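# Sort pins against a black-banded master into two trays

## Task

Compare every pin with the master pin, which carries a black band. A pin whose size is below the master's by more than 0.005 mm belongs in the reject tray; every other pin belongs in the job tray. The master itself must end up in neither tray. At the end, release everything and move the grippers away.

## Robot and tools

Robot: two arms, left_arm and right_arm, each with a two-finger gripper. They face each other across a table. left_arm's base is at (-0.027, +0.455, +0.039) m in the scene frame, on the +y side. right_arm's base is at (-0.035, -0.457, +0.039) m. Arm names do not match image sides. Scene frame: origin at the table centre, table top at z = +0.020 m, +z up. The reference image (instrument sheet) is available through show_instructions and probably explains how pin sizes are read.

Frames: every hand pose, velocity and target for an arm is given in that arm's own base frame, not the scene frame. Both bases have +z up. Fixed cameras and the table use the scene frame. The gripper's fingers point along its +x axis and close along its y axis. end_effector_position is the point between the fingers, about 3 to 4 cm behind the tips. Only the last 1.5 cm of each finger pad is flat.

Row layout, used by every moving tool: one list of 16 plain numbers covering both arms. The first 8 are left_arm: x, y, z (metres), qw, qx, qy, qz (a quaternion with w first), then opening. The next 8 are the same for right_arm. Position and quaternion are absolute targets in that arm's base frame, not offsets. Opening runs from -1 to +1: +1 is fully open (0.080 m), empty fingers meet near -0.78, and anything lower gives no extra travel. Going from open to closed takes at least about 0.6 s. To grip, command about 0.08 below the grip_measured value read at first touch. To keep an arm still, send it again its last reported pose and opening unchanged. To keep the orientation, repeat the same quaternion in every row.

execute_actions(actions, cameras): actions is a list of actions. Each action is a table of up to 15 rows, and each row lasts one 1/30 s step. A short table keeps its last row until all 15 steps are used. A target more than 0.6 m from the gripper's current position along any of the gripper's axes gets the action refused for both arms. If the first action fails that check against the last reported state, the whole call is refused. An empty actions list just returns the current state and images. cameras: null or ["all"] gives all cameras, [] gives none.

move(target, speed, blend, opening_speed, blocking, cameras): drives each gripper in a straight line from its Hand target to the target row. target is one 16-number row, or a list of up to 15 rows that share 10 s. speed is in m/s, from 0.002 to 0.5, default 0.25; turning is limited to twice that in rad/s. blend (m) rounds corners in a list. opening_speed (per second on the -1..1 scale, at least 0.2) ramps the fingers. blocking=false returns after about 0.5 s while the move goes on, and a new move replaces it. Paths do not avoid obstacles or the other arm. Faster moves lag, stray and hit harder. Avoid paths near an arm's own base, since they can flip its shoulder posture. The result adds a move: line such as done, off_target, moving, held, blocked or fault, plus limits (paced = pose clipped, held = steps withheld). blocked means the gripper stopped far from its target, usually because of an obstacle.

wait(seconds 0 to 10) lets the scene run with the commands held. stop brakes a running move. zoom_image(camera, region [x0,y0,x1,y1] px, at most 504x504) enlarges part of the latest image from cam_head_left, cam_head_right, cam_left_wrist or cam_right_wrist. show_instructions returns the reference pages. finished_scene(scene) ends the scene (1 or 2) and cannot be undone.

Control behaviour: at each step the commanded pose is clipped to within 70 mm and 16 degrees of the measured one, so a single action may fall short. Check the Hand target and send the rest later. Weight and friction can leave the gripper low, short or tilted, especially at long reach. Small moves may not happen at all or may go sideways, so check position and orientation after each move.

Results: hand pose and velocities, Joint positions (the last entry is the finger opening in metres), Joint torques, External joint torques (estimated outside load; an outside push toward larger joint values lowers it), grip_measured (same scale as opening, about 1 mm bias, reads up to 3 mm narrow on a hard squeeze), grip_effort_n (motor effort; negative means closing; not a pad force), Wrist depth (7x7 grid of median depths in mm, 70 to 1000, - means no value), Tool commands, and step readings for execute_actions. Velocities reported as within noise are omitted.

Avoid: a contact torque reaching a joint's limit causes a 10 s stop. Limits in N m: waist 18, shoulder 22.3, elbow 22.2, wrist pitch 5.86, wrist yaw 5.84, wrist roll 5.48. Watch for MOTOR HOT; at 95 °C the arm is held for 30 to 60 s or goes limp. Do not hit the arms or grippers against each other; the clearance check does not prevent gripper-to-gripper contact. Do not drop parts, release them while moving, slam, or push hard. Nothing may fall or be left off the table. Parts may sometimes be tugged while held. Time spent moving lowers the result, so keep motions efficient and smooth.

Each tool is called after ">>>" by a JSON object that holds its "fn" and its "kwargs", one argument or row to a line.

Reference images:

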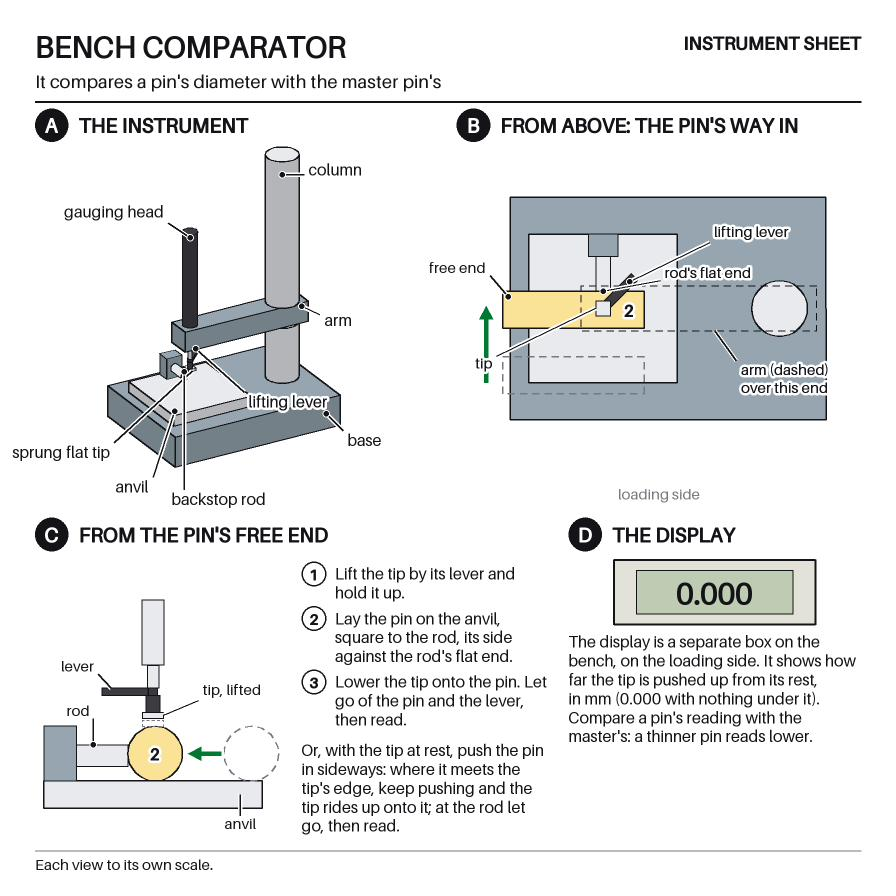

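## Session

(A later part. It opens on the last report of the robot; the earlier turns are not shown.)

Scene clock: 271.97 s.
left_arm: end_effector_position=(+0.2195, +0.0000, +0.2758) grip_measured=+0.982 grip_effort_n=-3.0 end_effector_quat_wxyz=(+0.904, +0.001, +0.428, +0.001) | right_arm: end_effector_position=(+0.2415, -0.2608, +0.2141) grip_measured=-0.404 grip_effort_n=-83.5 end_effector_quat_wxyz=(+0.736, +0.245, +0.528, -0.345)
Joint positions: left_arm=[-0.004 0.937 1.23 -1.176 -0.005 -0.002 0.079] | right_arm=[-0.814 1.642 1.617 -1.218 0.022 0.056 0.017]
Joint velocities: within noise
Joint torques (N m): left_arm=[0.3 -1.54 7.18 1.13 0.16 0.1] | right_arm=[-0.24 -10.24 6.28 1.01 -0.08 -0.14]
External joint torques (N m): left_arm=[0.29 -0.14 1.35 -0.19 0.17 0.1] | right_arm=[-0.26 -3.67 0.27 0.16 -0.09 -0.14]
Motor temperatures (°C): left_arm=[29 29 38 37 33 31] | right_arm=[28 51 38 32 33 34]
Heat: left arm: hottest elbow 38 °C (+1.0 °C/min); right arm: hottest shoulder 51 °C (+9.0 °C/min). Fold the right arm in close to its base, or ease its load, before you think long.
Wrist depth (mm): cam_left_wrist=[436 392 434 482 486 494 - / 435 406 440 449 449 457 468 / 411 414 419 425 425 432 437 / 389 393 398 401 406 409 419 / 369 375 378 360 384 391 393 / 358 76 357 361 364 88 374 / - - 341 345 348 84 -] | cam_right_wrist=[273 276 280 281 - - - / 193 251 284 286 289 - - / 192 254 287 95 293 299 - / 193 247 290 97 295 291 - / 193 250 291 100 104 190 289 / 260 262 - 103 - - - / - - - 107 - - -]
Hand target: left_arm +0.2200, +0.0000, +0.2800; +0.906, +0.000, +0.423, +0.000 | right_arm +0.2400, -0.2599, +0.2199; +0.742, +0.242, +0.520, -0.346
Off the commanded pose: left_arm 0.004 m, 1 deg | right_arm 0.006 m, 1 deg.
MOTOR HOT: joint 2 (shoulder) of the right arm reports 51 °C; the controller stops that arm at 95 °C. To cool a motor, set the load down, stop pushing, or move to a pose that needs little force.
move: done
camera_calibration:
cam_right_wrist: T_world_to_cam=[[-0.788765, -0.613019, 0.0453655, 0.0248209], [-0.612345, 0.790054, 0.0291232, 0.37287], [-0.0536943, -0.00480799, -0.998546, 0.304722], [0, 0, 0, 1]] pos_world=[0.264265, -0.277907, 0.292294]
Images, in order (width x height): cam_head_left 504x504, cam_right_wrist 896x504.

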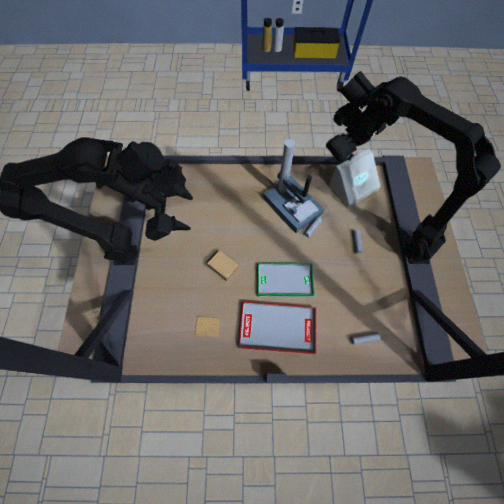

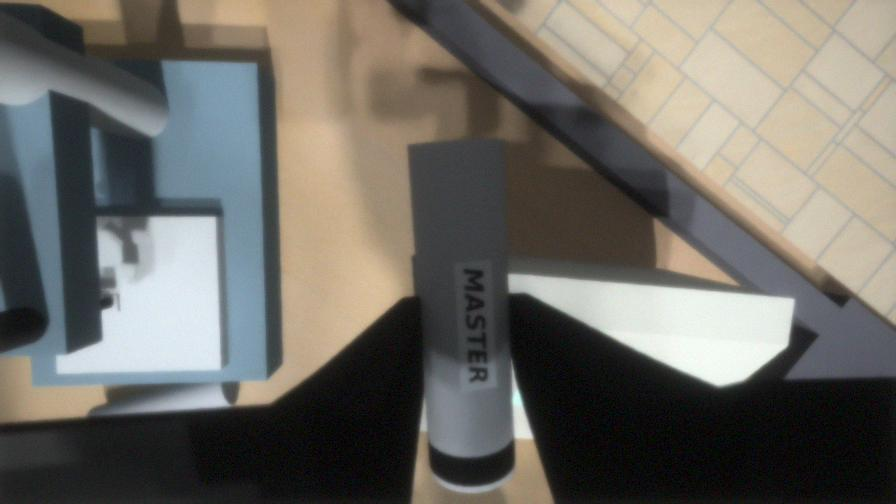

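>>> {"fn": "move", "kwargs": {
  "target": [
    [0.22, 0.0, 0.28, 0.9063, 0, 0.4226, 0, 1, 0.24, -0.12, 0.2, 0.78, 0.1333, 0.56, -0.24, -0.5],
    [0.22, 0.0, 0.28, 0.9063, 0, 0.4226, 0, 1, 0.275, -0.02, 0.10, 0.7934, 0, 0.6088, 0, -0.5]
  ],
  "cameras": ["cam_right_wrist"],
  "speed": [0.25,0.25],
  "blend": [0.03,0]
}}

Scene clock: 277.03 s.
left_arm: end_effector_position=(+0.2195, +0.0000, +0.2758) grip_measured=+0.982 grip_effort_n=-3.0 end_effector_quat_wxyz=(+0.904, +0.001, +0.428, +0.001) | right_arm: end_effector_position=(+0.2746, -0.0212, +0.1012) grip_measured=-0.404 grip_effort_n=-83.5 end_effector_quat_wxyz=(+0.794, +0.001, +0.609, -0.003)
Joint positions: left_arm=[-0.004 0.937 1.23 -1.176 -0.005 -0.002 0.079] | right_arm=[-0.087 1.388 0.943 -0.865 -0.019 -0.078 0.017]
Joint velocities: within noise
Joint torques (N m): left_arm=[0.29 -1.54 7.17 1.13 0.16 0.1] | right_arm=[0.22 -5.21 6.2 0.91 -0.11 -0.13]
External joint torques (N m): left_arm=[0.29 -0.14 1.4 -0.17 0.16 0.09] | right_arm=[0.19 -0.63 0.24 0.15 -0.08 -0.13]
Motor temperatures (°C): left_arm=[29 29 38 37 33 31] | right_arm=[28 51 38 32 33 34]
Heat: left arm: hottest elbow 38 °C (+1.0 °C/min); right arm: hottest shoulder 51 °C (+9.1 °C/min). Fold the right arm in close to its base, or ease its load, before you think long.
Wrist depth (mm): cam_left_wrist=[439 392 432 480 485 494 - / 433 407 439 449 450 458 466 / 411 413 421 424 425 430 438 / 389 394 398 399 405 409 419 / 371 374 378 360 384 390 393 / 359 76 358 363 363 88 375 / - - 342 346 349 84 -] | cam_right_wrist=[165 166 170 173 174 152 139 / 167 169 174 176 177 162 150 / 174 175 177 95 182 169 157 / 177 179 181 97 185 188 191 / 181 182 184 100 104 192 194 / 184 186 - 103 - - - / - - - 107 - - -]
Hand target: left_arm +0.2200, +0.0000, +0.2800; +0.906, +0.000, +0.423, +0.000 | right_arm +0.2750, -0.0201, +0.1000; +0.793, +0.000, +0.609, +0.000
Off the commanded pose: left_arm 0.004 m, 1 deg | right_arm 0.002 m, 0 deg.
MOTOR HOT: still on. Joint 2 (shoulder) of the right arm reports 51 °C.
move: done
camera_calibration:
cam_right_wrist: T_world_to_cam=[[-0.0398765, -0.998106, 0.0468506, -0.0110514], [-0.994496, 0.0441916, 0.0950033, 0.289514], [-0.0968937, -0.0428043, -0.994374, 0.205537], [0, 0, 0, 1]] pos_world=[0.307395, -0.0150267, 0.177393]
Images, in order (width x height): cam_right_wrist 896x504.

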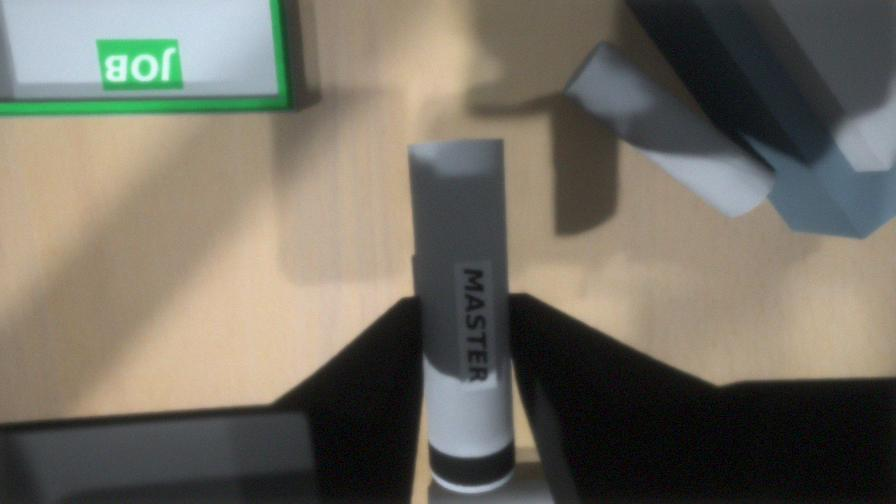

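>>> {"fn": "move", "kwargs": {
  "target": [
    [0.22, 0.0, 0.28, 0.9063, 0, 0.4226, 0, 1, 0.275, -0.02, 0.040, 0.7934, 0, 0.6088, 0, -0.5],
    [0.22, 0.0, 0.28, 0.9063, 0, 0.4226, 0, 1, 0.275, -0.02, 0.030, 0.7934, 0, 0.6088, 0, -0.5]
  ],
  "cameras": ["cam_right_wrist"],
  "speed": [0.1,0.04],
  "blend": [0.0,0]
}}

Scene clock: 286.27 s.
left_arm: end_effector_position=(+0.2195, +0.0000, +0.2758) grip_measured=+0.982 grip_effort_n=-2.6 end_effector_quat_wxyz=(+0.904, +0.001, +0.428, +0.001) | right_arm: end_effector_position=(+0.2773, -0.0213, +0.0346) grip_measured=-0.404 grip_effort_n=-83.5 end_effector_quat_wxyz=(+0.797, +0.001, +0.604, -0.004)
Joint positions: left_arm=[-0.004 0.937 1.23 -1.176 -0.005 -0.002 0.079] | right_arm=[-0.087 1.488 0.743 -0.552 -0.019 -0.078 0.017]
Joint velocities: within noise
Joint torques (N m): left_arm=[0.29 -1.55 7.18 1.13 0.16 0.1] | right_arm=[0.21 -4.59 4.98 0.98 -0.11 -0.13]
External joint torques (N m): left_arm=[0.29 -0.08 1.3 -0.2 0.16 0.09] | right_arm=[0.21 0.23 -0.44 0.21 -0.09 -0.13]
Motor temperatures (°C): left_arm=[29 29 38 37 33 31] | right_arm=[28 47 39 33 33 34]
Heat: left arm: hottest elbow 38 °C (+1.0 °C/min); right arm: hottest shoulder 47 °C (+4.0 °C/min).
Wrist depth (mm): cam_left_wrist=[438 391 434 479 487 491 - / 434 405 440 452 450 457 467 / 411 412 421 424 426 428 437 / 390 394 397 400 406 408 420 / 370 375 379 359 384 392 394 / 358 76 357 362 365 88 375 / - - 342 346 348 84 -] | cam_right_wrist=[105 104 110 112 113 96 112 / 110 111 112 113 115 115 98 / - 113 114 97 117 118 118 / - 115 116 98 119 121 122 / 116 117 118 100 94 123 125 / 118 119 - 102 - - - / - - - 105 - - -]
Hand target: left_arm +0.2200, +0.0000, +0.2800; +0.906, +0.000, +0.423, +0.000 | right_arm +0.2749, -0.0200, +0.0300; +0.793, +0.000, +0.609, +0.000
Off the commanded pose: left_arm 0.004 m, 1 deg | right_arm 0.005 m, 1 deg.
MOTOR HOT: cleared for the motors of the right arm.
move: done
camera_calibration:
cam_right_wrist: T_world_to_cam=[[-0.0397205, -0.998079, 0.0475467, -0.00802419], [-0.995641, 0.0435523, 0.0824732, 0.299267], [-0.0843855, -0.0440636, -0.995458, 0.136193], [0, 0, 0, 1]] pos_world=[0.309137, -0.0150414, 0.111274]
Images, in order (width x height): cam_right_wrist 896x504.

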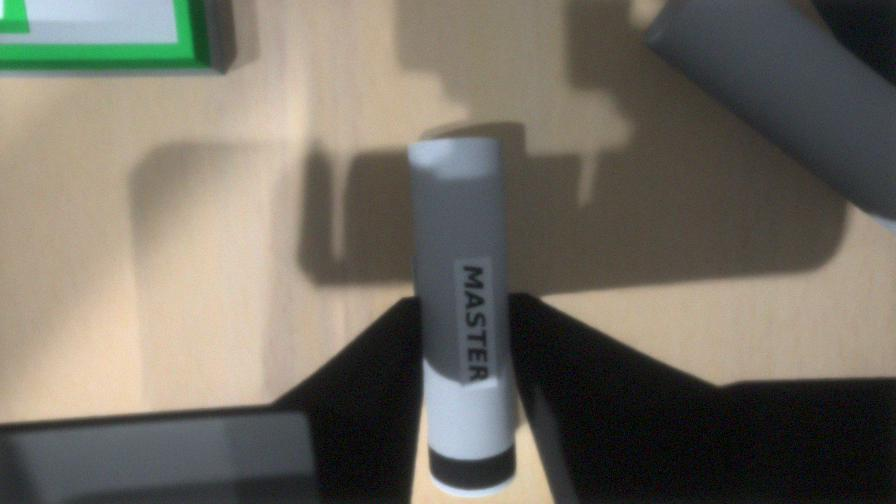

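>>> {"fn": "move", "kwargs": {
  "target": [
    [0.22, 0.0, 0.28, 0.9063, 0, 0.4226, 0, 1, 0.275, -0.02, 0.026, 0.7934, 0, 0.6088, 0, -0.5]
  ],
  "cameras": ["cam_right_wrist"],
  "speed": 0.04
}}

Scene clock: 289.60 s.
left_arm: end_effector_position=(+0.2195, +0.0000, +0.2758) grip_measured=+0.982 grip_effort_n=-3.0 end_effector_quat_wxyz=(+0.904, +0.001, +0.428, +0.001) | right_arm: end_effector_position=(+0.2795, -0.0215, +0.0340) grip_measured=-0.404 grip_effort_n=-83.5 end_effector_quat_wxyz=(+0.801, +0.000, +0.599, -0.004)
Joint positions: left_arm=[-0.004 0.937 1.23 -1.176 -0.005 -0.002 0.079] | right_arm=[-0.087 1.49 0.739 -0.533 -0.019 -0.078 0.017]
Joint velocities: within noise
Joint torques (N m): left_arm=[0.3 -1.54 7.19 1.13 0.15 0.1] | right_arm=[0.21 -3.84 4.44 0.97 -0.11 -0.13]
External joint torques (N m): left_arm=[0.3 -0.12 1.34 -0.2 0.16 0.1] | right_arm=[0.22 1 -0.99 0.18 -0.1 -0.13]
Motor temperatures (°C): left_arm=[29 29 38 37 33 31] | right_arm=[28 46 38 33 33 34]
Heat: left arm: hottest elbow 38 °C (+1.0 °C/min); right arm: hottest shoulder 46 °C (+3.0 °C/min).
Wrist depth (mm): cam_left_wrist=[438 391 432 479 485 494 - / 434 406 438 451 449 456 466 / 409 414 421 424 426 433 436 / 388 393 396 402 405 408 418 / 371 376 377 359 384 391 394 / 357 76 359 362 364 88 374 / - - 342 345 348 84 -] | cam_right_wrist=[106 106 111 112 114 96 - / 111 111 113 114 116 109 99 / - 113 114 97 117 119 105 / - 115 116 99 119 121 122 / 116 117 118 100 94 123 125 / 117 118 - 101 - - - / - - - 104 - - -]
Hand target: left_arm +0.2200, +0.0000, +0.2800; +0.906, +0.000, +0.423, +0.000 | right_arm +0.2748, -0.0200, +0.0262; +0.793, +0.000, +0.609, +0.000
Off the commanded pose: left_arm 0.004 m, 1 deg | right_arm 0.009 m, 2 deg.
move: off_target (right_arm)
camera_calibration:
cam_right_wrist: T_world_to_cam=[[-0.0403022, -0.998028, 0.0481187, -0.00795581], [-0.99657, 0.0436333, 0.0703131, 0.302252], [-0.0722741, -0.0451199, -0.996364, 0.132349], [0, 0, 0, 1]] pos_world=[0.31046, -0.0151568, 0.110998]
Images, in order (width x height): cam_right_wrist 896x504.

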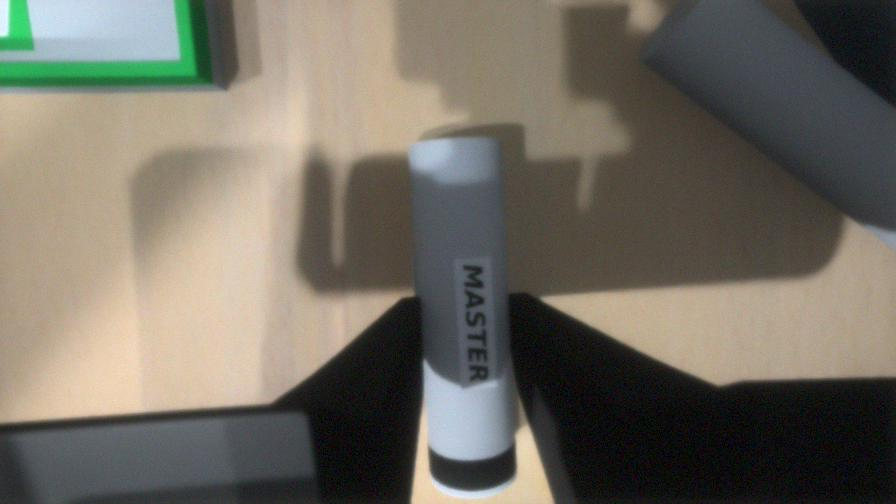

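>>> {"fn": "move", "kwargs": {
  "target": [
    [0.22, 0.0, 0.28, 0.9063, 0, 0.4226, 0, 1, 0.275, -0.02, 0.0300, 0.7934, 0, 0.6088, 0, -0.5],
    [0.22, 0.0, 0.28, 0.9063, 0, 0.4226, 0, 1, 0.275, -0.02, 0.030, 0.7934, 0, 0.6088, 0, -0.1],
    [0.22, 0.0, 0.28, 0.9063, 0, 0.4226, 0, 1, 0.275, -0.02, 0.075, 0.7934, 0, 0.6088, 0, 0.1],
    [0.22, 0.0, 0.28, 0.9063, 0, 0.4226, 0, 1, 0.2375, -0.0210, 0.07, 0.9063, 0, 0.4226, 0, 0.1],
    [0.22, 0.0, 0.28, 0.9063, 0, 0.4226, 0, 1, 0.2375, -0.0210, 0.024, 0.9063, 0, 0.4226, 0, 0.1]
  ],
  "cameras": ["cam_right_wrist"],
  "speed": [0.05,0.05,0.1,0.2,0.1],
  "opening_speed": 0.8
}}

Scene clock: 302.57 s.
left_arm: end_effector_position=(+0.2195, +0.0000, +0.2758) grip_measured=+0.982 grip_effort_n=-3.0 end_effector_quat_wxyz=(+0.904, +0.001, +0.428, +0.001) | right_arm: end_effector_position=(+0.2395, -0.0212, +0.0271) grip_measured=+0.096 grip_effort_n=14.2 end_effector_quat_wxyz=(+0.908, +0.000, +0.419, -0.001)
Joint positions: left_arm=[-0.004 0.937 1.23 -1.176 -0.005 -0.002 0.079] | right_arm=[-0.146 1.055 0.227 -0.042 -0.092 -0.111 0.039]
Joint velocities: within noise
Joint torques (N m): left_arm=[0.3 -1.54 7.18 1.13 0.15 0.09] | right_arm=[-0.19 -2.02 5.43 1.34 -0.15 -0.11]
External joint torques (N m): left_arm=[0.29 -0.11 1.34 -0.2 0.16 0.09] | right_arm=[-0.17 -0.02 -0.23 0.05 -0.11 -0.12]
Motor temperatures (°C): left_arm=[29 29 38 37 33 31] | right_arm=[28 43 37 33 33 34]
Heat: left arm: hottest elbow 38 °C (+0.0 °C/min); right arm: hottest shoulder 43 °C (+0.0 °C/min).
Wrist depth (mm): cam_left_wrist=[439 392 433 478 487 492 - / 435 405 438 450 449 456 468 / 412 414 420 423 426 430 439 / 390 393 396 399 404 407 419 / 371 376 377 359 383 391 393 / 357 76 358 363 365 88 374 / - - 341 345 348 84 -] | cam_right_wrist=[136 137 144 146 144 124 126 / 135 136 136 117 138 138 121 / 128 128 129 110 131 132 133 / 122 123 123 105 125 126 127 / 116 117 118 116 104 120 120 / 112 - 76 112 94 - - / - - 106 108 109 - -]
Hand target: left_arm +0.2200, +0.0000, +0.2800; +0.906, +0.000, +0.423, +0.000 | right_arm +0.2374, -0.0210, +0.0240; +0.906, +0.000, +0.423, +0.000
Off the commanded pose: left_arm 0.004 m, 1 deg | right_arm 0.004 m, 0 deg.
move: done
camera_calibration:
cam_right_wrist: T_world_to_cam=[[-0.0508448, -0.998307, 0.0282354, -0.00587456], [-0.939178, 0.0381801, -0.341303, 0.260116], [0.339647, -0.0438716, -0.939529, 0.0224287], [0, 0, 0, 1]] pos_world=[0.236378, -0.0148119, 0.110016]
Images, in order (width x height): cam_right_wrist 896x504.

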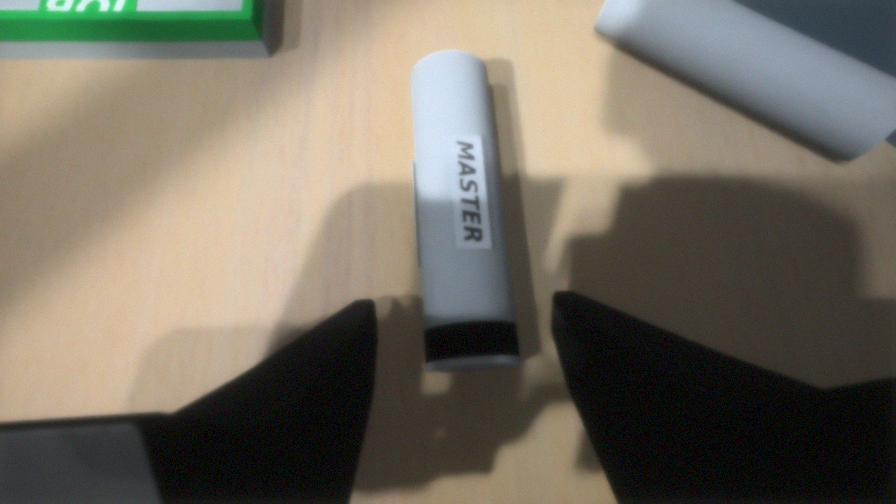

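>>> {"fn": "move", "kwargs": {
  "target": [
    [0.22, 0.0, 0.28, 0.9063, 0, 0.4226, 0, 1, 0.2420, -0.0225, 0.024, 0.9060, -0.0111, 0.4225, 0.0237, 0.1],
    [0.22, 0.0, 0.28, 0.9063, 0, 0.4226, 0, 1, 0.2420, -0.0225, 0.024, 0.9060, -0.0111, 0.4225, 0.0237, -0.55],
    [0.22, 0.0, 0.28, 0.9063, 0, 0.4226, 0, 1, 0.2420, -0.0225, 0.09, 0.9060, -0.0111, 0.4225, 0.0237, -0.55]
  ],
  "cameras": ["cam_right_wrist"],
  "speed": [0.05,0.05,0.06],
  "opening_speed": 0.8
}}

Scene clock: 312.43 s.
left_arm: end_effector_position=(+0.2195, +0.0000, +0.2758) grip_measured=+0.982 grip_effort_n=-2.6 end_effector_quat_wxyz=(+0.904, +0.001, +0.428, +0.001) | right_arm: end_effector_position=(+0.2367, -0.0214, +0.0792) grip_measured=-0.391 grip_effort_n=-83.5 end_effector_quat_wxyz=(+0.898, -0.007, +0.438, +0.024)
Joint positions: left_arm=[-0.004 0.937 1.23 -1.176 -0.005 -0.002 0.079] | right_arm=[-0.185 0.927 0.435 -0.43 -0.15 -0.182 0.017]
Joint velocities: within noise
Joint torques (N m): left_arm=[0.29 -1.55 7.18 1.13 0.16 0.1] | right_arm=[-0.17 -3.95 8.92 1.29 -0.17 -0.13]
External joint torques (N m): left_arm=[0.29 -0.14 1.37 -0.2 0.16 0.1] | right_arm=[-0.18 -2.08 2.52 0.03 -0.08 -0.13]
Motor temperatures (°C): left_arm=[29 29 38 37 33 31] | right_arm=[28 40 37 34 33 34]
Heat: left arm: hottest elbow 38 °C (+0.0 °C/min); right arm: hottest shoulder 40 °C (-6.1 °C/min).
Wrist depth (mm): cam_left_wrist=[438 391 433 482 484 492 - / 432 406 439 450 449 458 468 / 411 412 420 425 425 431 437 / 391 393 397 402 406 408 418 / 369 374 378 361 384 391 394 / 357 76 359 362 365 88 376 / - - 341 345 348 84 -] | cam_right_wrist=[192 194 196 201 198 166 154 / 185 187 188 109 187 169 154 / 180 181 182 102 183 168 157 / 173 173 174 98 175 175 175 / 166 167 167 93 167 169 169 / 161 162 - 160 86 - - / - - - 155 - - -]
Hand target: left_arm +0.2200, +0.0000, +0.2800; +0.906, +0.000, +0.423, +0.000 | right_arm +0.2418, -0.0225, +0.0899; +0.906, -0.011, +0.423, +0.024
Off the commanded pose: left_arm 0.004 m, 1 deg | right_arm 0.012 m, 2 deg.
move: off_target (right_arm)
camera_calibration:
cam_right_wrist: T_world_to_cam=[[0.00235541, -0.999787, 0.020519, -0.0197001], [-0.953813, -0.00840994, -0.300284, 0.274549], [0.300392, -0.018864, -0.953629, 0.0833], [0, 0, 0, 1]] pos_world=[0.236892, -0.0158156, 0.162284]
Images, in order (width x height): cam_right_wrist 896x504.

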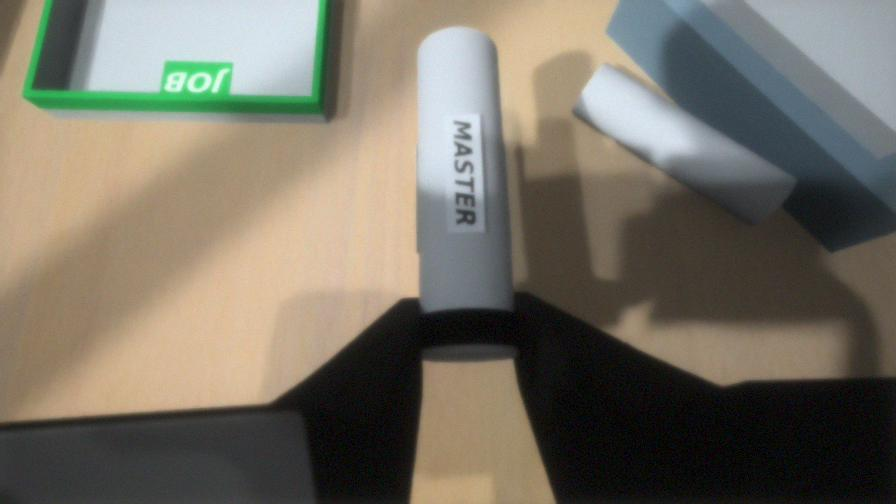

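>>> {"fn": "move", "kwargs": {
  "target": [
    [0.22, 0.0, 0.28, 0.9063, 0, 0.4226, 0, 1, 0.24, -0.05, 0.13, 0.8652, 0.0928, 0.4030, -0.2780, -0.55],
    [0.22, 0.0, 0.28, 0.9063, 0, 0.4226, 0, 1, 0.300, -0.1234, 0.12, 0.8125, 0.1873, 0.3789, -0.4016, -0.55]
  ],
  "cameras": ["cam_right_wrist"],
  "speed": 0.15,
  "blend": [0.03,0]
}}

Scene clock: 319.73 s.
left_arm: end_effector_position=(+0.2195, +0.0000, +0.2758) grip_measured=+0.982 grip_effort_n=-2.6 end_effector_quat_wxyz=(+0.904, +0.001, +0.428, +0.001) | right_arm: end_effector_position=(+0.2948, -0.1207, +0.1133) grip_measured=-0.391 grip_effort_n=-83.5 end_effector_quat_wxyz=(+0.809, +0.184, +0.391, -0.399)
Joint positions: left_arm=[-0.004 0.937 1.23 -1.176 -0.005 -0.002 0.079] | right_arm=[-0.188 1.366 0.831 -0.498 0.436 0.595 0.017]
Joint velocities: within noise
Joint torques (N m): left_arm=[0.3 -1.55 7.18 1.13 0.15 0.1] | right_arm=[-0.2 -5.33 8.57 1.34 0.45 0.14]
External joint torques (N m): left_arm=[0.3 -0.12 1.32 -0.21 0.16 0.09] | right_arm=[-0.19 -0.72 2.43 0.25 0.2 0.14]
Motor temperatures (°C): left_arm=[29 29 38 37 33 31] | right_arm=[28 39 38 34 33 34]
Heat: left arm: hottest elbow 38 °C (+0.0 °C/min); right arm: hottest shoulder 39 °C (-10.0 °C/min).
Wrist depth (mm): cam_left_wrist=[439 391 432 483 487 492 - / 434 408 438 449 450 455 468 / 409 415 421 426 425 430 437 / 390 393 398 400 405 408 418 / 370 376 379 361 385 392 394 / 357 76 358 363 364 88 375 / - - 342 346 348 84 -] | cam_right_wrist=[227 230 113 208 247 251 237 / 217 219 108 109 235 240 151 / 207 206 159 102 223 222 149 / 199 175 165 98 213 212 147 / 191 168 162 93 204 203 156 / 185 188 - 189 86 - - / - - - 185 - - -]
Hand target: left_arm +0.2200, +0.0000, +0.2800; +0.906, +0.000, +0.423, +0.000 | right_arm +0.2999, -0.1233, +0.1200; +0.813, +0.187, +0.379, -0.401
Off the commanded pose: left_arm 0.004 m, 1 deg | right_arm 0.009 m, 1 deg.
move: off_target (right_arm)
camera_calibration:
cam_right_wrist: T_world_to_cam=[[-0.816863, -0.575306, 0.0419287, 0.170538], [-0.557217, 0.768205, -0.31523, 0.317846], [0.149144, -0.280863, -0.948089, 0.108766], [0, 0, 0, 1]] pos_world=[0.300194, -0.115511, 0.196164]
Images, in order (width x height): cam_right_wrist 896x504.

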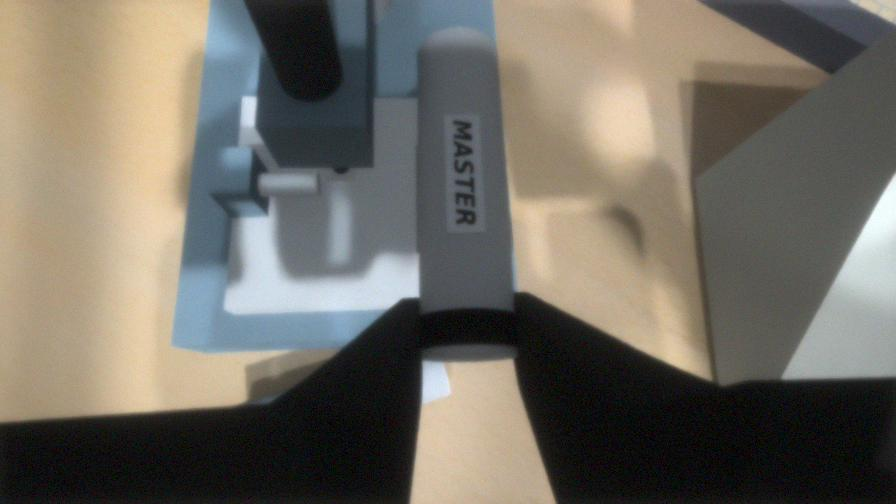

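>>> {"fn": "move", "kwargs": {
  "target": [
    [0.22, 0.0, 0.28, 0.9063, 0, 0.4226, 0, 1, 0.3075, -0.1185, 0.085, 0.8125, 0.1873, 0.3789, -0.4016, -0.55]
  ],
  "cameras": ["cam_right_wrist"],
  "speed": 0.08
}}

Scene clock: 326.33 s.
left_arm: end_effector_position=(+0.2195, +0.0000, +0.2758) grip_measured=+0.982 grip_effort_n=-3.0 end_effector_quat_wxyz=(+0.904, +0.001, +0.428, +0.001) | right_arm: end_effector_position=(+0.3068, -0.1181, +0.0848) grip_measured=-0.391 grip_effort_n=-83.5 end_effector_quat_wxyz=(+0.812, +0.188, +0.382, -0.399)
Joint positions: left_arm=[-0.004 0.937 1.23 -1.176 -0.005 -0.002 0.079] | right_arm=[-0.169 1.45 0.772 -0.347 0.447 0.618 0.017]
Joint velocities: within noise
Joint torques (N m): left_arm=[0.29 -1.55 7.18 1.13 0.16 0.1] | right_arm=[0.21 -5.8 6.26 1.35 0.54 0.14]
External joint torques (N m): left_arm=[0.3 -0.14 1.39 -0.18 0.16 0.1] | right_arm=[0.24 -0.84 0.38 0.26 0.29 0.13]
Motor temperatures (°C): left_arm=[29 29 39 37 33 31] | right_arm=[28 39 40 35 33 34]
Heat: left arm: hottest elbow 39 °C (+1.0 °C/min); right arm: hottest elbow 40 °C (+2.0 °C/min).
Wrist depth (mm): cam_left_wrist=[440 391 433 481 485 491 - / 434 407 438 450 449 455 467 / 411 413 419 425 426 431 437 / 389 392 398 402 406 407 419 / 370 376 378 360 385 391 393 / 359 76 358 362 366 88 376 / - - 342 345 348 84 -] | cam_right_wrist=[200 202 80 175 212 217 220 / 190 188 96 109 203 205 203 / 181 150 141 103 190 195 162 / 173 147 136 100 181 186 155 / 165 139 133 92 146 177 160 / 160 162 - 147 86 - - / - - - 158 - - -]
Hand target: left_arm +0.2200, +0.0000, +0.2800; +0.906, +0.000, +0.423, +0.000 | right_arm +0.3075, -0.1185, +0.0850; +0.812, +0.187, +0.379, -0.401
Off the commanded pose: left_arm 0.004 m, 1 deg | right_arm 0.001 m, 0 deg.
move: done
camera_calibration:
cam_right_wrist: T_world_to_cam=[[-0.81997, -0.571767, 0.027053, 0.185643], [-0.547788, 0.770114, -0.326883, 0.311911], [0.166067, -0.282853, -0.944678, 0.0749881], [0, 0, 0, 1]] pos_world=[0.310629, -0.112852, 0.167776]
Images, in order (width x height): cam_right_wrist 896x504.

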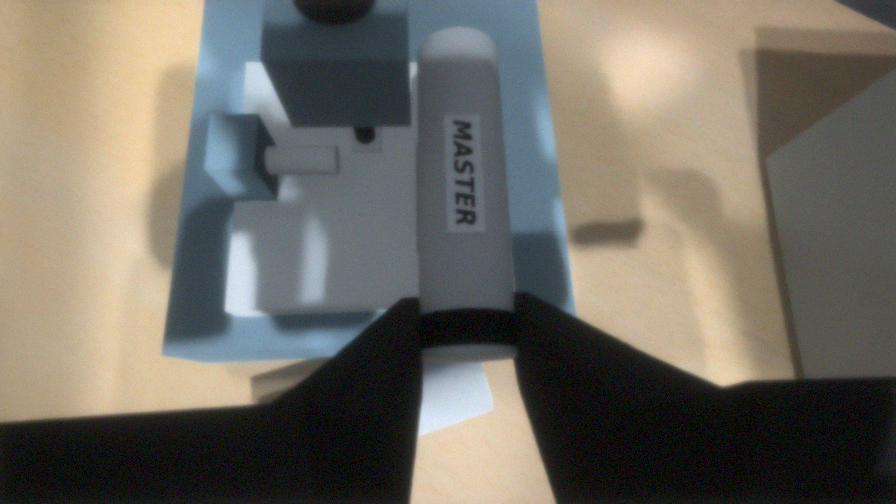

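>>> {"fn": "move", "kwargs": {
  "target": [
    [0.22, 0.0, 0.28, 0.9063, 0, 0.4226, 0, 1, 0.3010, -0.1268, 0.085, 0.8170, 0.1829, 0.3810, -0.3923, -0.55],
    [0.22, 0.0, 0.28, 0.9063, 0, 0.4226, 0, 1, 0.3010, -0.1268, 0.074, 0.8170, 0.1829, 0.3810, -0.3923, -0.55]
  ],
  "cameras": ["cam_right_wrist"],
  "speed": 0.05
}}

Scene clock: 377.23 s.
left_arm: end_effector_position=(+0.2195, +0.0000, +0.2758) grip_measured=+0.982 grip_effort_n=-2.6 end_effector_quat_wxyz=(+0.904, +0.001, +0.428, +0.001) | right_arm: end_effector_position=(+0.3008, -0.1256, +0.0735) grip_measured=-0.391 grip_effort_n=-83.5 end_effector_quat_wxyz=(+0.816, +0.184, +0.383, -0.392)
Joint positions: left_arm=[-0.004 0.937 1.23 -1.176 -0.005 -0.002 0.079] | right_arm=[-0.208 1.446 0.714 -0.268 0.417 0.563 0.017]
Joint velocities: within noise
Joint torques (N m): left_arm=[0.3 -1.54 7.18 1.13 0.16 0.1] | right_arm=[-0.22 -6.02 6.01 1.4 0.31 -0.13]
External joint torques (N m): left_arm=[0.3 -0.14 1.35 -0.21 0.16 0.1] | right_arm=[-0.24 -1.25 0.3 0.3 0.08 -0.13]
Motor temperatures (°C): left_arm=[29 29 39 37 33 31] | right_arm=[28 37 38 38 34 34]
Heat: left arm: hottest elbow 39 °C (+1.0 °C/min); right arm: hottest elbow 38 °C (+0.0 °C/min).
Wrist depth (mm): cam_left_wrist=[439 393 432 481 487 491 - / 434 405 437 451 449 458 467 / 411 414 419 424 425 432 437 / 391 394 397 400 404 406 418 / 370 375 379 360 385 389 393 / 357 76 360 362 364 88 375 / - - 342 344 348 84 -] | cam_right_wrist=[185 - - 161 198 203 206 / 178 119 135 111 188 192 192 / 169 127 129 103 178 182 152 / 162 124 125 98 169 174 151 / 155 127 127 93 134 165 149 / 150 152 - 138 86 - - / - - - 148 - - -]
Hand target: left_arm +0.2200, +0.0000, +0.2800; +0.906, +0.000, +0.423, +0.000 | right_arm +0.3010, -0.1268, +0.0740; +0.817, +0.183, +0.381, -0.392
Off the commanded pose: left_arm 0.004 m, 1 deg | right_arm 0.001 m, 0 deg.
move: done
camera_calibration:
cam_right_wrist: T_world_to_cam=[[-0.809002, -0.587165, 0.0274368, 0.171456], [-0.562045, 0.759039, -0.328579, 0.313696], [0.172105, -0.281242, -0.944078, 0.0615249], [0, 0, 0, 1]] pos_world=[0.304431, -0.120131, 0.156454]
Images, in order (width x height): cam_right_wrist 896x504.

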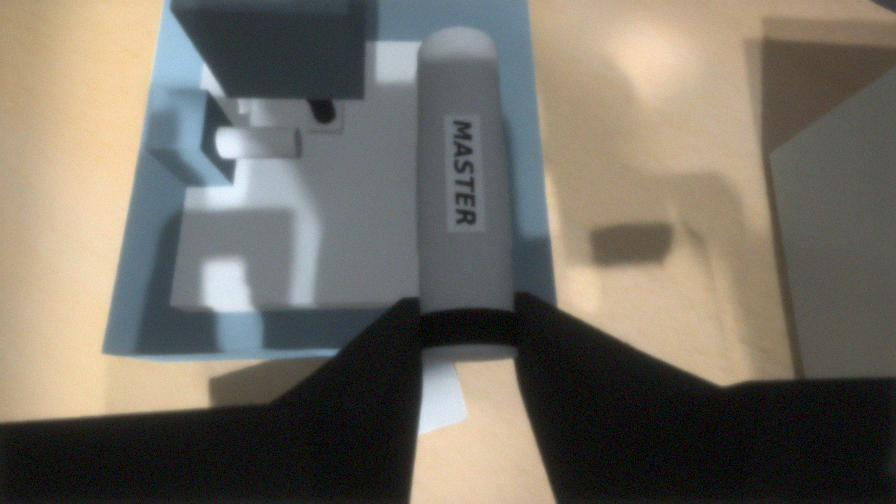

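>>> {"fn": "move", "kwargs": {
  "target": [
    [0.22, 0.0, 0.28, 0.9063, 0, 0.4226, 0, 1, 0.3015, -0.1268, 0.069, 0.8170, 0.1829, 0.3810, -0.3923, -0.55]
  ],
  "cameras": [],
  "speed": 0.03
}}

>>> {"fn": "move", "kwargs": {
  "target": [
    [0.22, 0.0, 0.28, 0.9063, 0, 0.4226, 0, 1, 0.3015, -0.1268, 0.066, 0.8170, 0.1829, 0.3810, -0.3923, -0.55]
  ],
  "cameras": ["cam_right_wrist"],
  "speed": 0.03
}}

Scene clock: 386.87 s.
left_arm: end_effector_position=(+0.2195, +0.0000, +0.2758) grip_measured=+0.982 grip_effort_n=-3.0 end_effector_quat_wxyz=(+0.904, +0.001, +0.428, +0.001) | right_arm: end_effector_position=(+0.3013, -0.1257, +0.0694) grip_measured=-0.391 grip_effort_n=-83.5 end_effector_quat_wxyz=(+0.817, +0.184, +0.382, -0.391)
Joint positions: left_arm=[-0.004 0.937 1.23 -1.176 -0.005 -0.002 0.079] | right_arm=[-0.208 1.456 0.702 -0.244 0.417 0.563 0.017]
Joint velocities: within noise
Joint torques (N m): left_arm=[0.29 -1.54 7.18 1.13 0.15 0.1] | right_arm=[-0.19 -5.62 6.03 1.41 0.32 -0.11]
External joint torques (N m): left_arm=[0.27 -0.17 1.38 -0.2 0.17 0.1] | right_arm=[-0.19 -0.67 0.24 0.27 0.08 -0.12]
Motor temperatures (°C): left_arm=[29 29 39 37 33 31] | right_arm=[28 38 39 37 33 34]
Heat: left arm: hottest elbow 39 °C (+0.0 °C/min); right arm: hottest elbow 39 °C (-1.0 °C/min).
Wrist depth (mm): cam_left_wrist=[439 391 431 478 487 494 - / 434 406 439 451 450 456 467 / 411 413 419 424 426 430 436 / 390 393 396 402 405 408 420 / 369 375 377 359 385 391 393 / 357 76 359 362 364 88 373 / - - 342 345 348 84 -] | cam_right_wrist=[182 - - 156 194 198 201 / 174 116 131 111 183 187 187 / 166 124 126 103 174 178 154 / 158 121 121 99 165 169 152 / 151 123 124 92 130 161 149 / - - - 134 86 - - / - - - 144 - - -]
Hand target: left_arm +0.2200, +0.0000, +0.2800; +0.906, +0.000, +0.423, +0.000 | right_arm +0.3015, -0.1268, +0.0690; +0.817, +0.183, +0.381, -0.392
Off the commanded pose: left_arm 0.004 m, 1 deg | right_arm 0.001 m, 0 deg.
move: done
No camera images: "cameras" was empty.

Scene clock: 387.60 s.
left_arm: end_effector_position=(+0.2195, +0.0000, +0.2758) grip_measured=+0.982 grip_effort_n=-2.6 end_effector_quat_wxyz=(+0.904, +0.001, +0.428, +0.001) | right_arm: end_effector_position=(+0.3013, -0.1257, +0.0664) grip_measured=-0.391 grip_effort_n=-83.5 end_effector_quat_wxyz=(+0.817, +0.184, +0.382, -0.391)
Joint positions: left_arm=[-0.004 0.937 1.23 -1.176 -0.005 -0.002 0.079] | right_arm=[-0.208 1.462 0.694 -0.229 0.417 0.563 0.017]
Joint velocities: within noise
Joint torques (N m): left_arm=[0.3 -1.54 7.19 1.12 0.16 0.1] | right_arm=[-0.18 -5.63 5.98 1.42 0.32 -0.11]
External joint torques (N m): left_arm=[0.3 -0.16 1.42 -0.18 0.16 0.09] | right_arm=[-0.19 -0.74 0.3 0.3 0.09 -0.11]
Motor temperatures (°C): left_arm=[29 29 39 37 33 31] | right_arm=[28 38 39 37 33 34]
Heat: left arm: hottest elbow 39 °C (+0.0 °C/min); right arm: hottest elbow 39 °C (-1.0 °C/min).
Wrist depth (mm): cam_left_wrist=[438 391 431 480 488 495 - / 436 406 437 449 449 456 465 / 411 415 419 424 425 429 438 / 391 392 398 402 406 408 418 / 369 376 377 360 383 391 393 / 358 76 358 361 363 88 375 / - - 341 346 347 84 -] | cam_right_wrist=[179 - - 152 191 195 197 / 170 113 128 111 180 184 183 / 162 122 123 103 171 174 154 / 154 118 118 100 162 166 151 / - 121 121 92 128 158 149 / - 146 - 131 86 - - / - - - 141 - - -]
Hand target: left_arm +0.2200, +0.0000, +0.2800; +0.906, +0.000, +0.423, +0.000 | right_arm +0.3014, -0.1268, +0.0660; +0.817, +0.183, +0.381, -0.392
Off the commanded pose: left_arm 0.004 m, 1 deg | right_arm 0.001 m, 0 deg.
move: done
camera_calibration:
cam_right_wrist: T_world_to_cam=[[-0.808904, -0.587381, 0.0256338, 0.172057], [-0.561346, 0.758617, -0.330743, 0.311626], [0.174826, -0.281929, -0.943373, 0.0538103], [0, 0, 0, 1]] pos_world=[0.3047, -0.120171, 0.149421]
Images, in order (width x height): cam_right_wrist 896x504.

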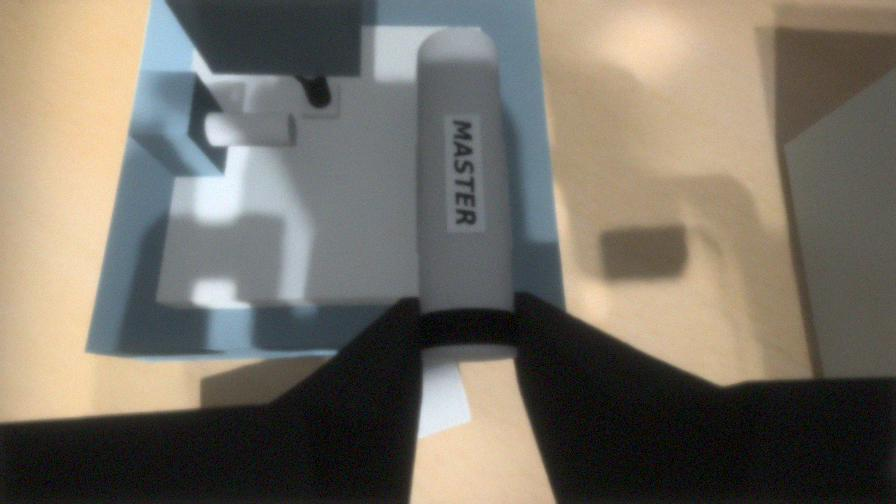

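>>> {"fn": "move", "kwargs": {
  "target": [
    [0.22, 0.0, 0.28, 0.9063, 0, 0.4226, 0, 1, 0.3015, -0.1268, 0.0635, 0.8170, 0.1829, 0.3810, -0.3923, -0.55]
  ],
  "cameras": [],
  "speed": 0.03
}}

>>> {"fn": "move", "kwargs": {
  "target": [
    [0.22, 0.0, 0.28, 0.9063, 0, 0.4226, 0, 1, 0.3015, -0.1268, 0.061, 0.8170, 0.1829, 0.3810, -0.3923, -0.55]
  ],
  "cameras": ["cam_right_wrist"],
  "speed": 0.03
}}

Scene clock: 392.73 s.
left_arm: end_effector_position=(+0.2195, +0.0000, +0.2758) grip_measured=+0.982 grip_effort_n=-2.6 end_effector_quat_wxyz=(+0.904, +0.001, +0.428, +0.001) | right_arm: end_effector_position=(+0.3017, -0.1258, +0.0646) grip_measured=-0.391 grip_effort_n=-83.5 end_effector_quat_wxyz=(+0.817, +0.184, +0.381, -0.391)
Joint positions: left_arm=[-0.004 0.937 1.23 -1.176 -0.005 -0.002 0.079] | right_arm=[-0.208 1.467 0.689 -0.217 0.417 0.563 0.017]
Joint velocities: within noise
Joint torques (N m): left_arm=[0.29 -1.54 7.19 1.13 0.16 0.1] | right_arm=[-0.19 -5.54 5.89 1.37 0.32 -0.11]
External joint torques (N m): left_arm=[0.29 -0.12 1.33 -0.21 0.16 0.1] | right_arm=[-0.22 -0.62 0.2 0.24 0.09 -0.11]
Motor temperatures (°C): left_arm=[29 29 39 37 33 31] | right_arm=[28 38 39 37 33 34]
Heat: left arm: hottest elbow 39 °C (+0.0 °C/min); right arm: hottest elbow 39 °C (+0.0 °C/min).
Wrist depth (mm): cam_left_wrist=[438 392 432 481 488 492 - / 437 406 437 449 450 457 466 / 412 413 421 422 426 430 439 / 389 393 396 400 406 408 418 / 370 373 377 359 384 393 393 / 357 76 358 361 364 88 375 / - - 342 345 347 84 -] | cam_right_wrist=[177 - - 151 189 191 194 / 169 112 126 110 177 181 181 / 161 120 121 103 168 172 154 / 152 116 116 100 159 164 152 / - 119 119 92 126 156 150 / - 145 - 128 86 - - / - - - 140 - - -]
Hand target: left_arm +0.2200, +0.0000, +0.2800; +0.906, +0.000, +0.423, +0.000 | right_arm +0.3015, -0.1268, +0.0636; +0.817, +0.183, +0.381, -0.392
Off the commanded pose: left_arm 0.004 m, 1 deg | right_arm 0.001 m, 0 deg.
move: done
No camera images: "cameras" was empty.

Scene clock: 393.43 s.
left_arm: end_effector_position=(+0.2195, +0.0000, +0.2758) grip_measured=+0.982 grip_effort_n=-2.6 end_effector_quat_wxyz=(+0.904, +0.001, +0.428, +0.001) | right_arm: end_effector_position=(+0.3026, -0.1260, +0.0640) grip_measured=-0.391 grip_effort_n=-83.5 end_effector_quat_wxyz=(+0.819, +0.185, +0.378, -0.391)
Joint positions: left_arm=[-0.004 0.937 1.23 -1.176 -0.005 -0.002 0.079] | right_arm=[-0.208 1.47 0.685 -0.204 0.417 0.563 0.017]
Joint velocities: within noise
Joint torques (N m): left_arm=[0.29 -1.55 7.19 1.13 0.16 0.1] | right_arm=[-0.18 -5.1 5.59 1.37 0.32 -0.11]
External joint torques (N m): left_arm=[0.28 -0.17 1.37 -0.2 0.16 0.1] | right_arm=[-0.18 -0.14 -0.11 0.22 0.08 -0.11]
Motor temperatures (°C): left_arm=[29 29 39 37 33 31] | right_arm=[28 38 39 37 33 34]
Heat: left arm: hottest elbow 39 °C (+0.0 °C/min); right arm: hottest elbow 39 °C (+0.0 °C/min).
Wrist depth (mm): cam_left_wrist=[438 392 431 480 485 494 - / 435 407 439 450 450 458 466 / 410 412 421 424 428 431 437 / 390 394 396 400 405 407 418 / 372 376 378 361 384 392 393 / 357 76 357 360 364 88 375 / - - 341 346 348 84 -] | cam_right_wrist=[179 - 71 151 188 192 194 / 170 111 127 111 178 182 183 / 162 121 122 103 168 172 156 / 153 117 116 100 159 164 154 / - 118 119 92 126 156 151 / - 145 - 128 86 - - / - - - 139 - - -]
Hand target: left_arm +0.2200, +0.0000, +0.2800; +0.906, +0.000, +0.423, +0.000 | right_arm +0.3015, -0.1268, +0.0610; +0.817, +0.183, +0.381, -0.392
Off the commanded pose: left_arm 0.004 m, 1 deg | right_arm 0.003 m, 0 deg.
move: done
camera_calibration:
cam_right_wrist: T_world_to_cam=[[-0.809099, -0.58734, 0.0197499, 0.173465], [-0.55848, 0.758013, -0.336921, 0.311221], [0.182917, -0.283633, -0.941326, 0.0483999], [0, 0, 0, 1]] pos_world=[0.305308, -0.120299, 0.146991]
Images, in order (width x height): cam_right_wrist 896x504.

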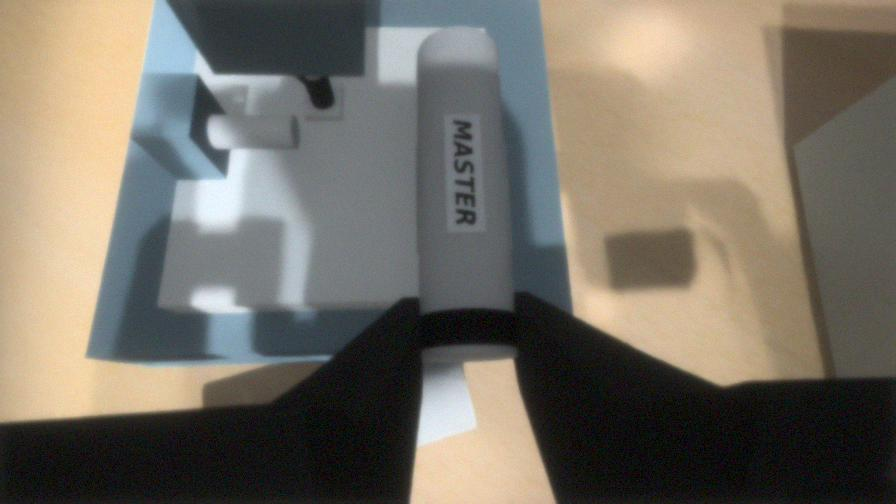

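>>> {"fn": "move", "kwargs": {
  "target": [
    [0.22, 0.0, 0.28, 0.9063, 0, 0.4226, 0, 1, 0.3015, -0.1268, 0.0635, 0.8170, 0.1829, 0.3810, -0.3923, -0.55],
    [0.22, 0.0, 0.28, 0.9063, 0, 0.4226, 0, 1, 0.3015, -0.1268, 0.0635, 0.8170, 0.1829, 0.3810, -0.3923, -0.27],
    [0.22, 0.0, 0.28, 0.9063, 0, 0.4226, 0, 1, 0.3015, -0.1268, 0.0635, 0.8170, 0.1829, 0.3810, -0.3923, -0.45],
    [0.22, 0.0, 0.28, 0.9063, 0, 0.4226, 0, 1, 0.3171, -0.1143, 0.0635, 0.8170, 0.1829, 0.3810, -0.3923, -0.45]
  ],
  "cameras": ["cam_right_wrist"],
  "speed": 0.04,
  "opening_speed": 0.5
}}

Scene clock: 401.80 s.
left_arm: end_effector_position=(+0.2195, +0.0000, +0.2758) grip_measured=+0.982 grip_effort_n=-3.0 end_effector_quat_wxyz=(+0.904, +0.001, +0.428, +0.001) | right_arm: end_effector_position=(+0.3140, -0.1156, +0.0636) grip_measured=-0.387 grip_effort_n=-83.5 end_effector_quat_wxyz=(+0.817, +0.182, +0.381, -0.394)
Joint positions: left_arm=[-0.004 0.937 1.23 -1.176 -0.005 -0.002 0.079] | right_arm=[-0.155 1.516 0.731 -0.232 0.451 0.611 0.018]
Joint velocities: within noise
Joint torques (N m): left_arm=[0.29 -1.54 7.18 1.13 0.15 0.1] | right_arm=[0.46 -5.09 7.1 0.92 0.25 0.13]
External joint torques (N m): left_arm=[0.29 -0.12 1.32 -0.21 0.16 0.09] | right_arm=[0.48 0.18 1.44 -0.19 -0.01 0.13]
Motor temperatures (°C): left_arm=[29 29 39 37 33 31] | right_arm=[28 37 39 37 33 34]
Heat: left arm: hottest elbow 39 °C (+0.0 °C/min); right arm: hottest elbow 39 °C (+0.0 °C/min).
Wrist depth (mm): cam_left_wrist=[438 392 428 482 486 493 - / 434 407 439 449 450 459 467 / 410 413 420 423 425 428 439 / 389 392 398 402 406 410 418 / 369 375 378 359 385 391 393 / 357 76 359 362 365 88 375 / - - 342 346 347 84 -] | cam_right_wrist=[178 177 - 152 156 194 196 / 169 105 113 109 144 182 186 / 160 131 121 103 136 173 171 / 153 125 116 100 129 164 165 / 146 119 119 93 94 157 157 / 141 144 - 126 86 - - / - - - 138 - - -]
Hand target: left_arm +0.2200, +0.0000, +0.2800; +0.906, +0.000, +0.423, +0.000 | right_arm +0.3170, -0.1143, +0.0635; +0.817, +0.183, +0.381, -0.392
Off the commanded pose: left_arm 0.004 m, 1 deg | right_arm 0.003 m, 0 deg.
move: done
camera_calibration:
cam_right_wrist: T_world_to_cam=[[-0.810795, -0.584613, 0.0289842, 0.189035], [-0.558922, 0.758558, -0.334957, 0.30959], [0.173834, -0.287782, -0.941787, 0.0512963], [0, 0, 0, 1]] pos_world=[0.317388, -0.109567, 0.146531]
Images, in order (width x height): cam_right_wrist 896x504.

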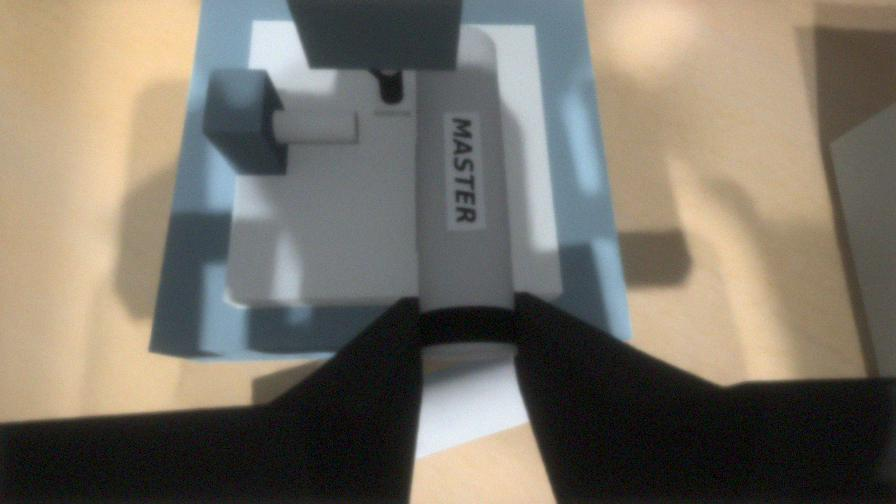

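>>> {"fn": "move", "kwargs": {
  "target": [
    [0.22, 0.0, 0.28, 0.9063, 0, 0.4226, 0, 1, 0.3265, -0.1068, 0.0635, 0.8170, 0.1829, 0.3810, -0.3923, -0.45]
  ],
  "cameras": ["cam_right_wrist"],
  "speed": 0.03
}}

Scene clock: 405.50 s.
left_arm: end_effector_position=(+0.2195, +0.0000, +0.2758) grip_measured=+0.982 grip_effort_n=-3.0 end_effector_quat_wxyz=(+0.904, +0.001, +0.428, +0.001) | right_arm: end_effector_position=(+0.3217, -0.1095, +0.0636) grip_measured=-0.387 grip_effort_n=-83.5 end_effector_quat_wxyz=(+0.815, +0.181, +0.381, -0.397)
Joint positions: left_arm=[-0.004 0.937 1.23 -1.176 -0.005 -0.002 0.079] | right_arm=[-0.125 1.548 0.764 -0.25 0.474 0.644 0.018]
Joint velocities: within noise
Joint torques (N m): left_arm=[0.3 -1.55 7.19 1.13 0.16 0.1] | right_arm=[0.62 -5.11 7.37 1.07 0.07 0.1]
External joint torques (N m): left_arm=[0.3 -0.15 1.32 -0.23 0.16 0.1] | right_arm=[0.6 0.39 1.69 -0.03 -0.2 0.1]
Motor temperatures (°C): left_arm=[29 29 39 37 33 31] | right_arm=[28 37 40 36 33 34]
Heat: left arm: hottest elbow 39 °C (+0.0 °C/min); right arm: hottest elbow 40 °C (+2.0 °C/min).
Wrist depth (mm): cam_left_wrist=[439 393 429 483 486 494 - / 433 407 438 449 450 457 465 / 411 413 422 424 426 431 437 / 389 394 397 402 405 408 418 / 371 375 379 360 385 391 394 / 358 76 358 361 366 88 374 / - - 342 345 347 84 -] | cam_right_wrist=[177 178 143 - 153 195 198 / 168 169 112 109 142 183 187 / 160 160 120 103 128 174 174 / 152 151 116 100 121 165 167 / 146 120 118 93 94 157 159 / 141 143 - 126 86 - - / - - - 138 - - -]
Hand target: left_arm +0.2200, +0.0000, +0.2800; +0.906, +0.000, +0.423, +0.000 | right_arm +0.3264, -0.1068, +0.0636; +0.817, +0.183, +0.381, -0.392
Off the commanded pose: left_arm 0.004 m, 1 deg | right_arm 0.005 m, 1 deg.
move: done
camera_calibration:
cam_right_wrist: T_world_to_cam=[[-0.814052, -0.57982, 0.0335976, 0.200181], [-0.555617, 0.760615, -0.33579, 0.308532], [0.169143, -0.292018, -0.941338, 0.0526733], [0, 0, 0, 1]] pos_world=[0.325474, -0.103223, 0.14646]
Images, in order (width x height): cam_right_wrist 896x504.

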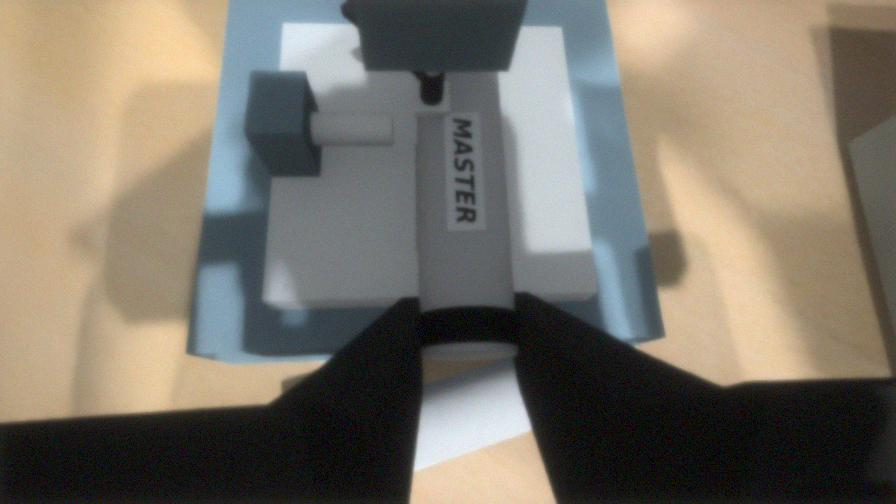

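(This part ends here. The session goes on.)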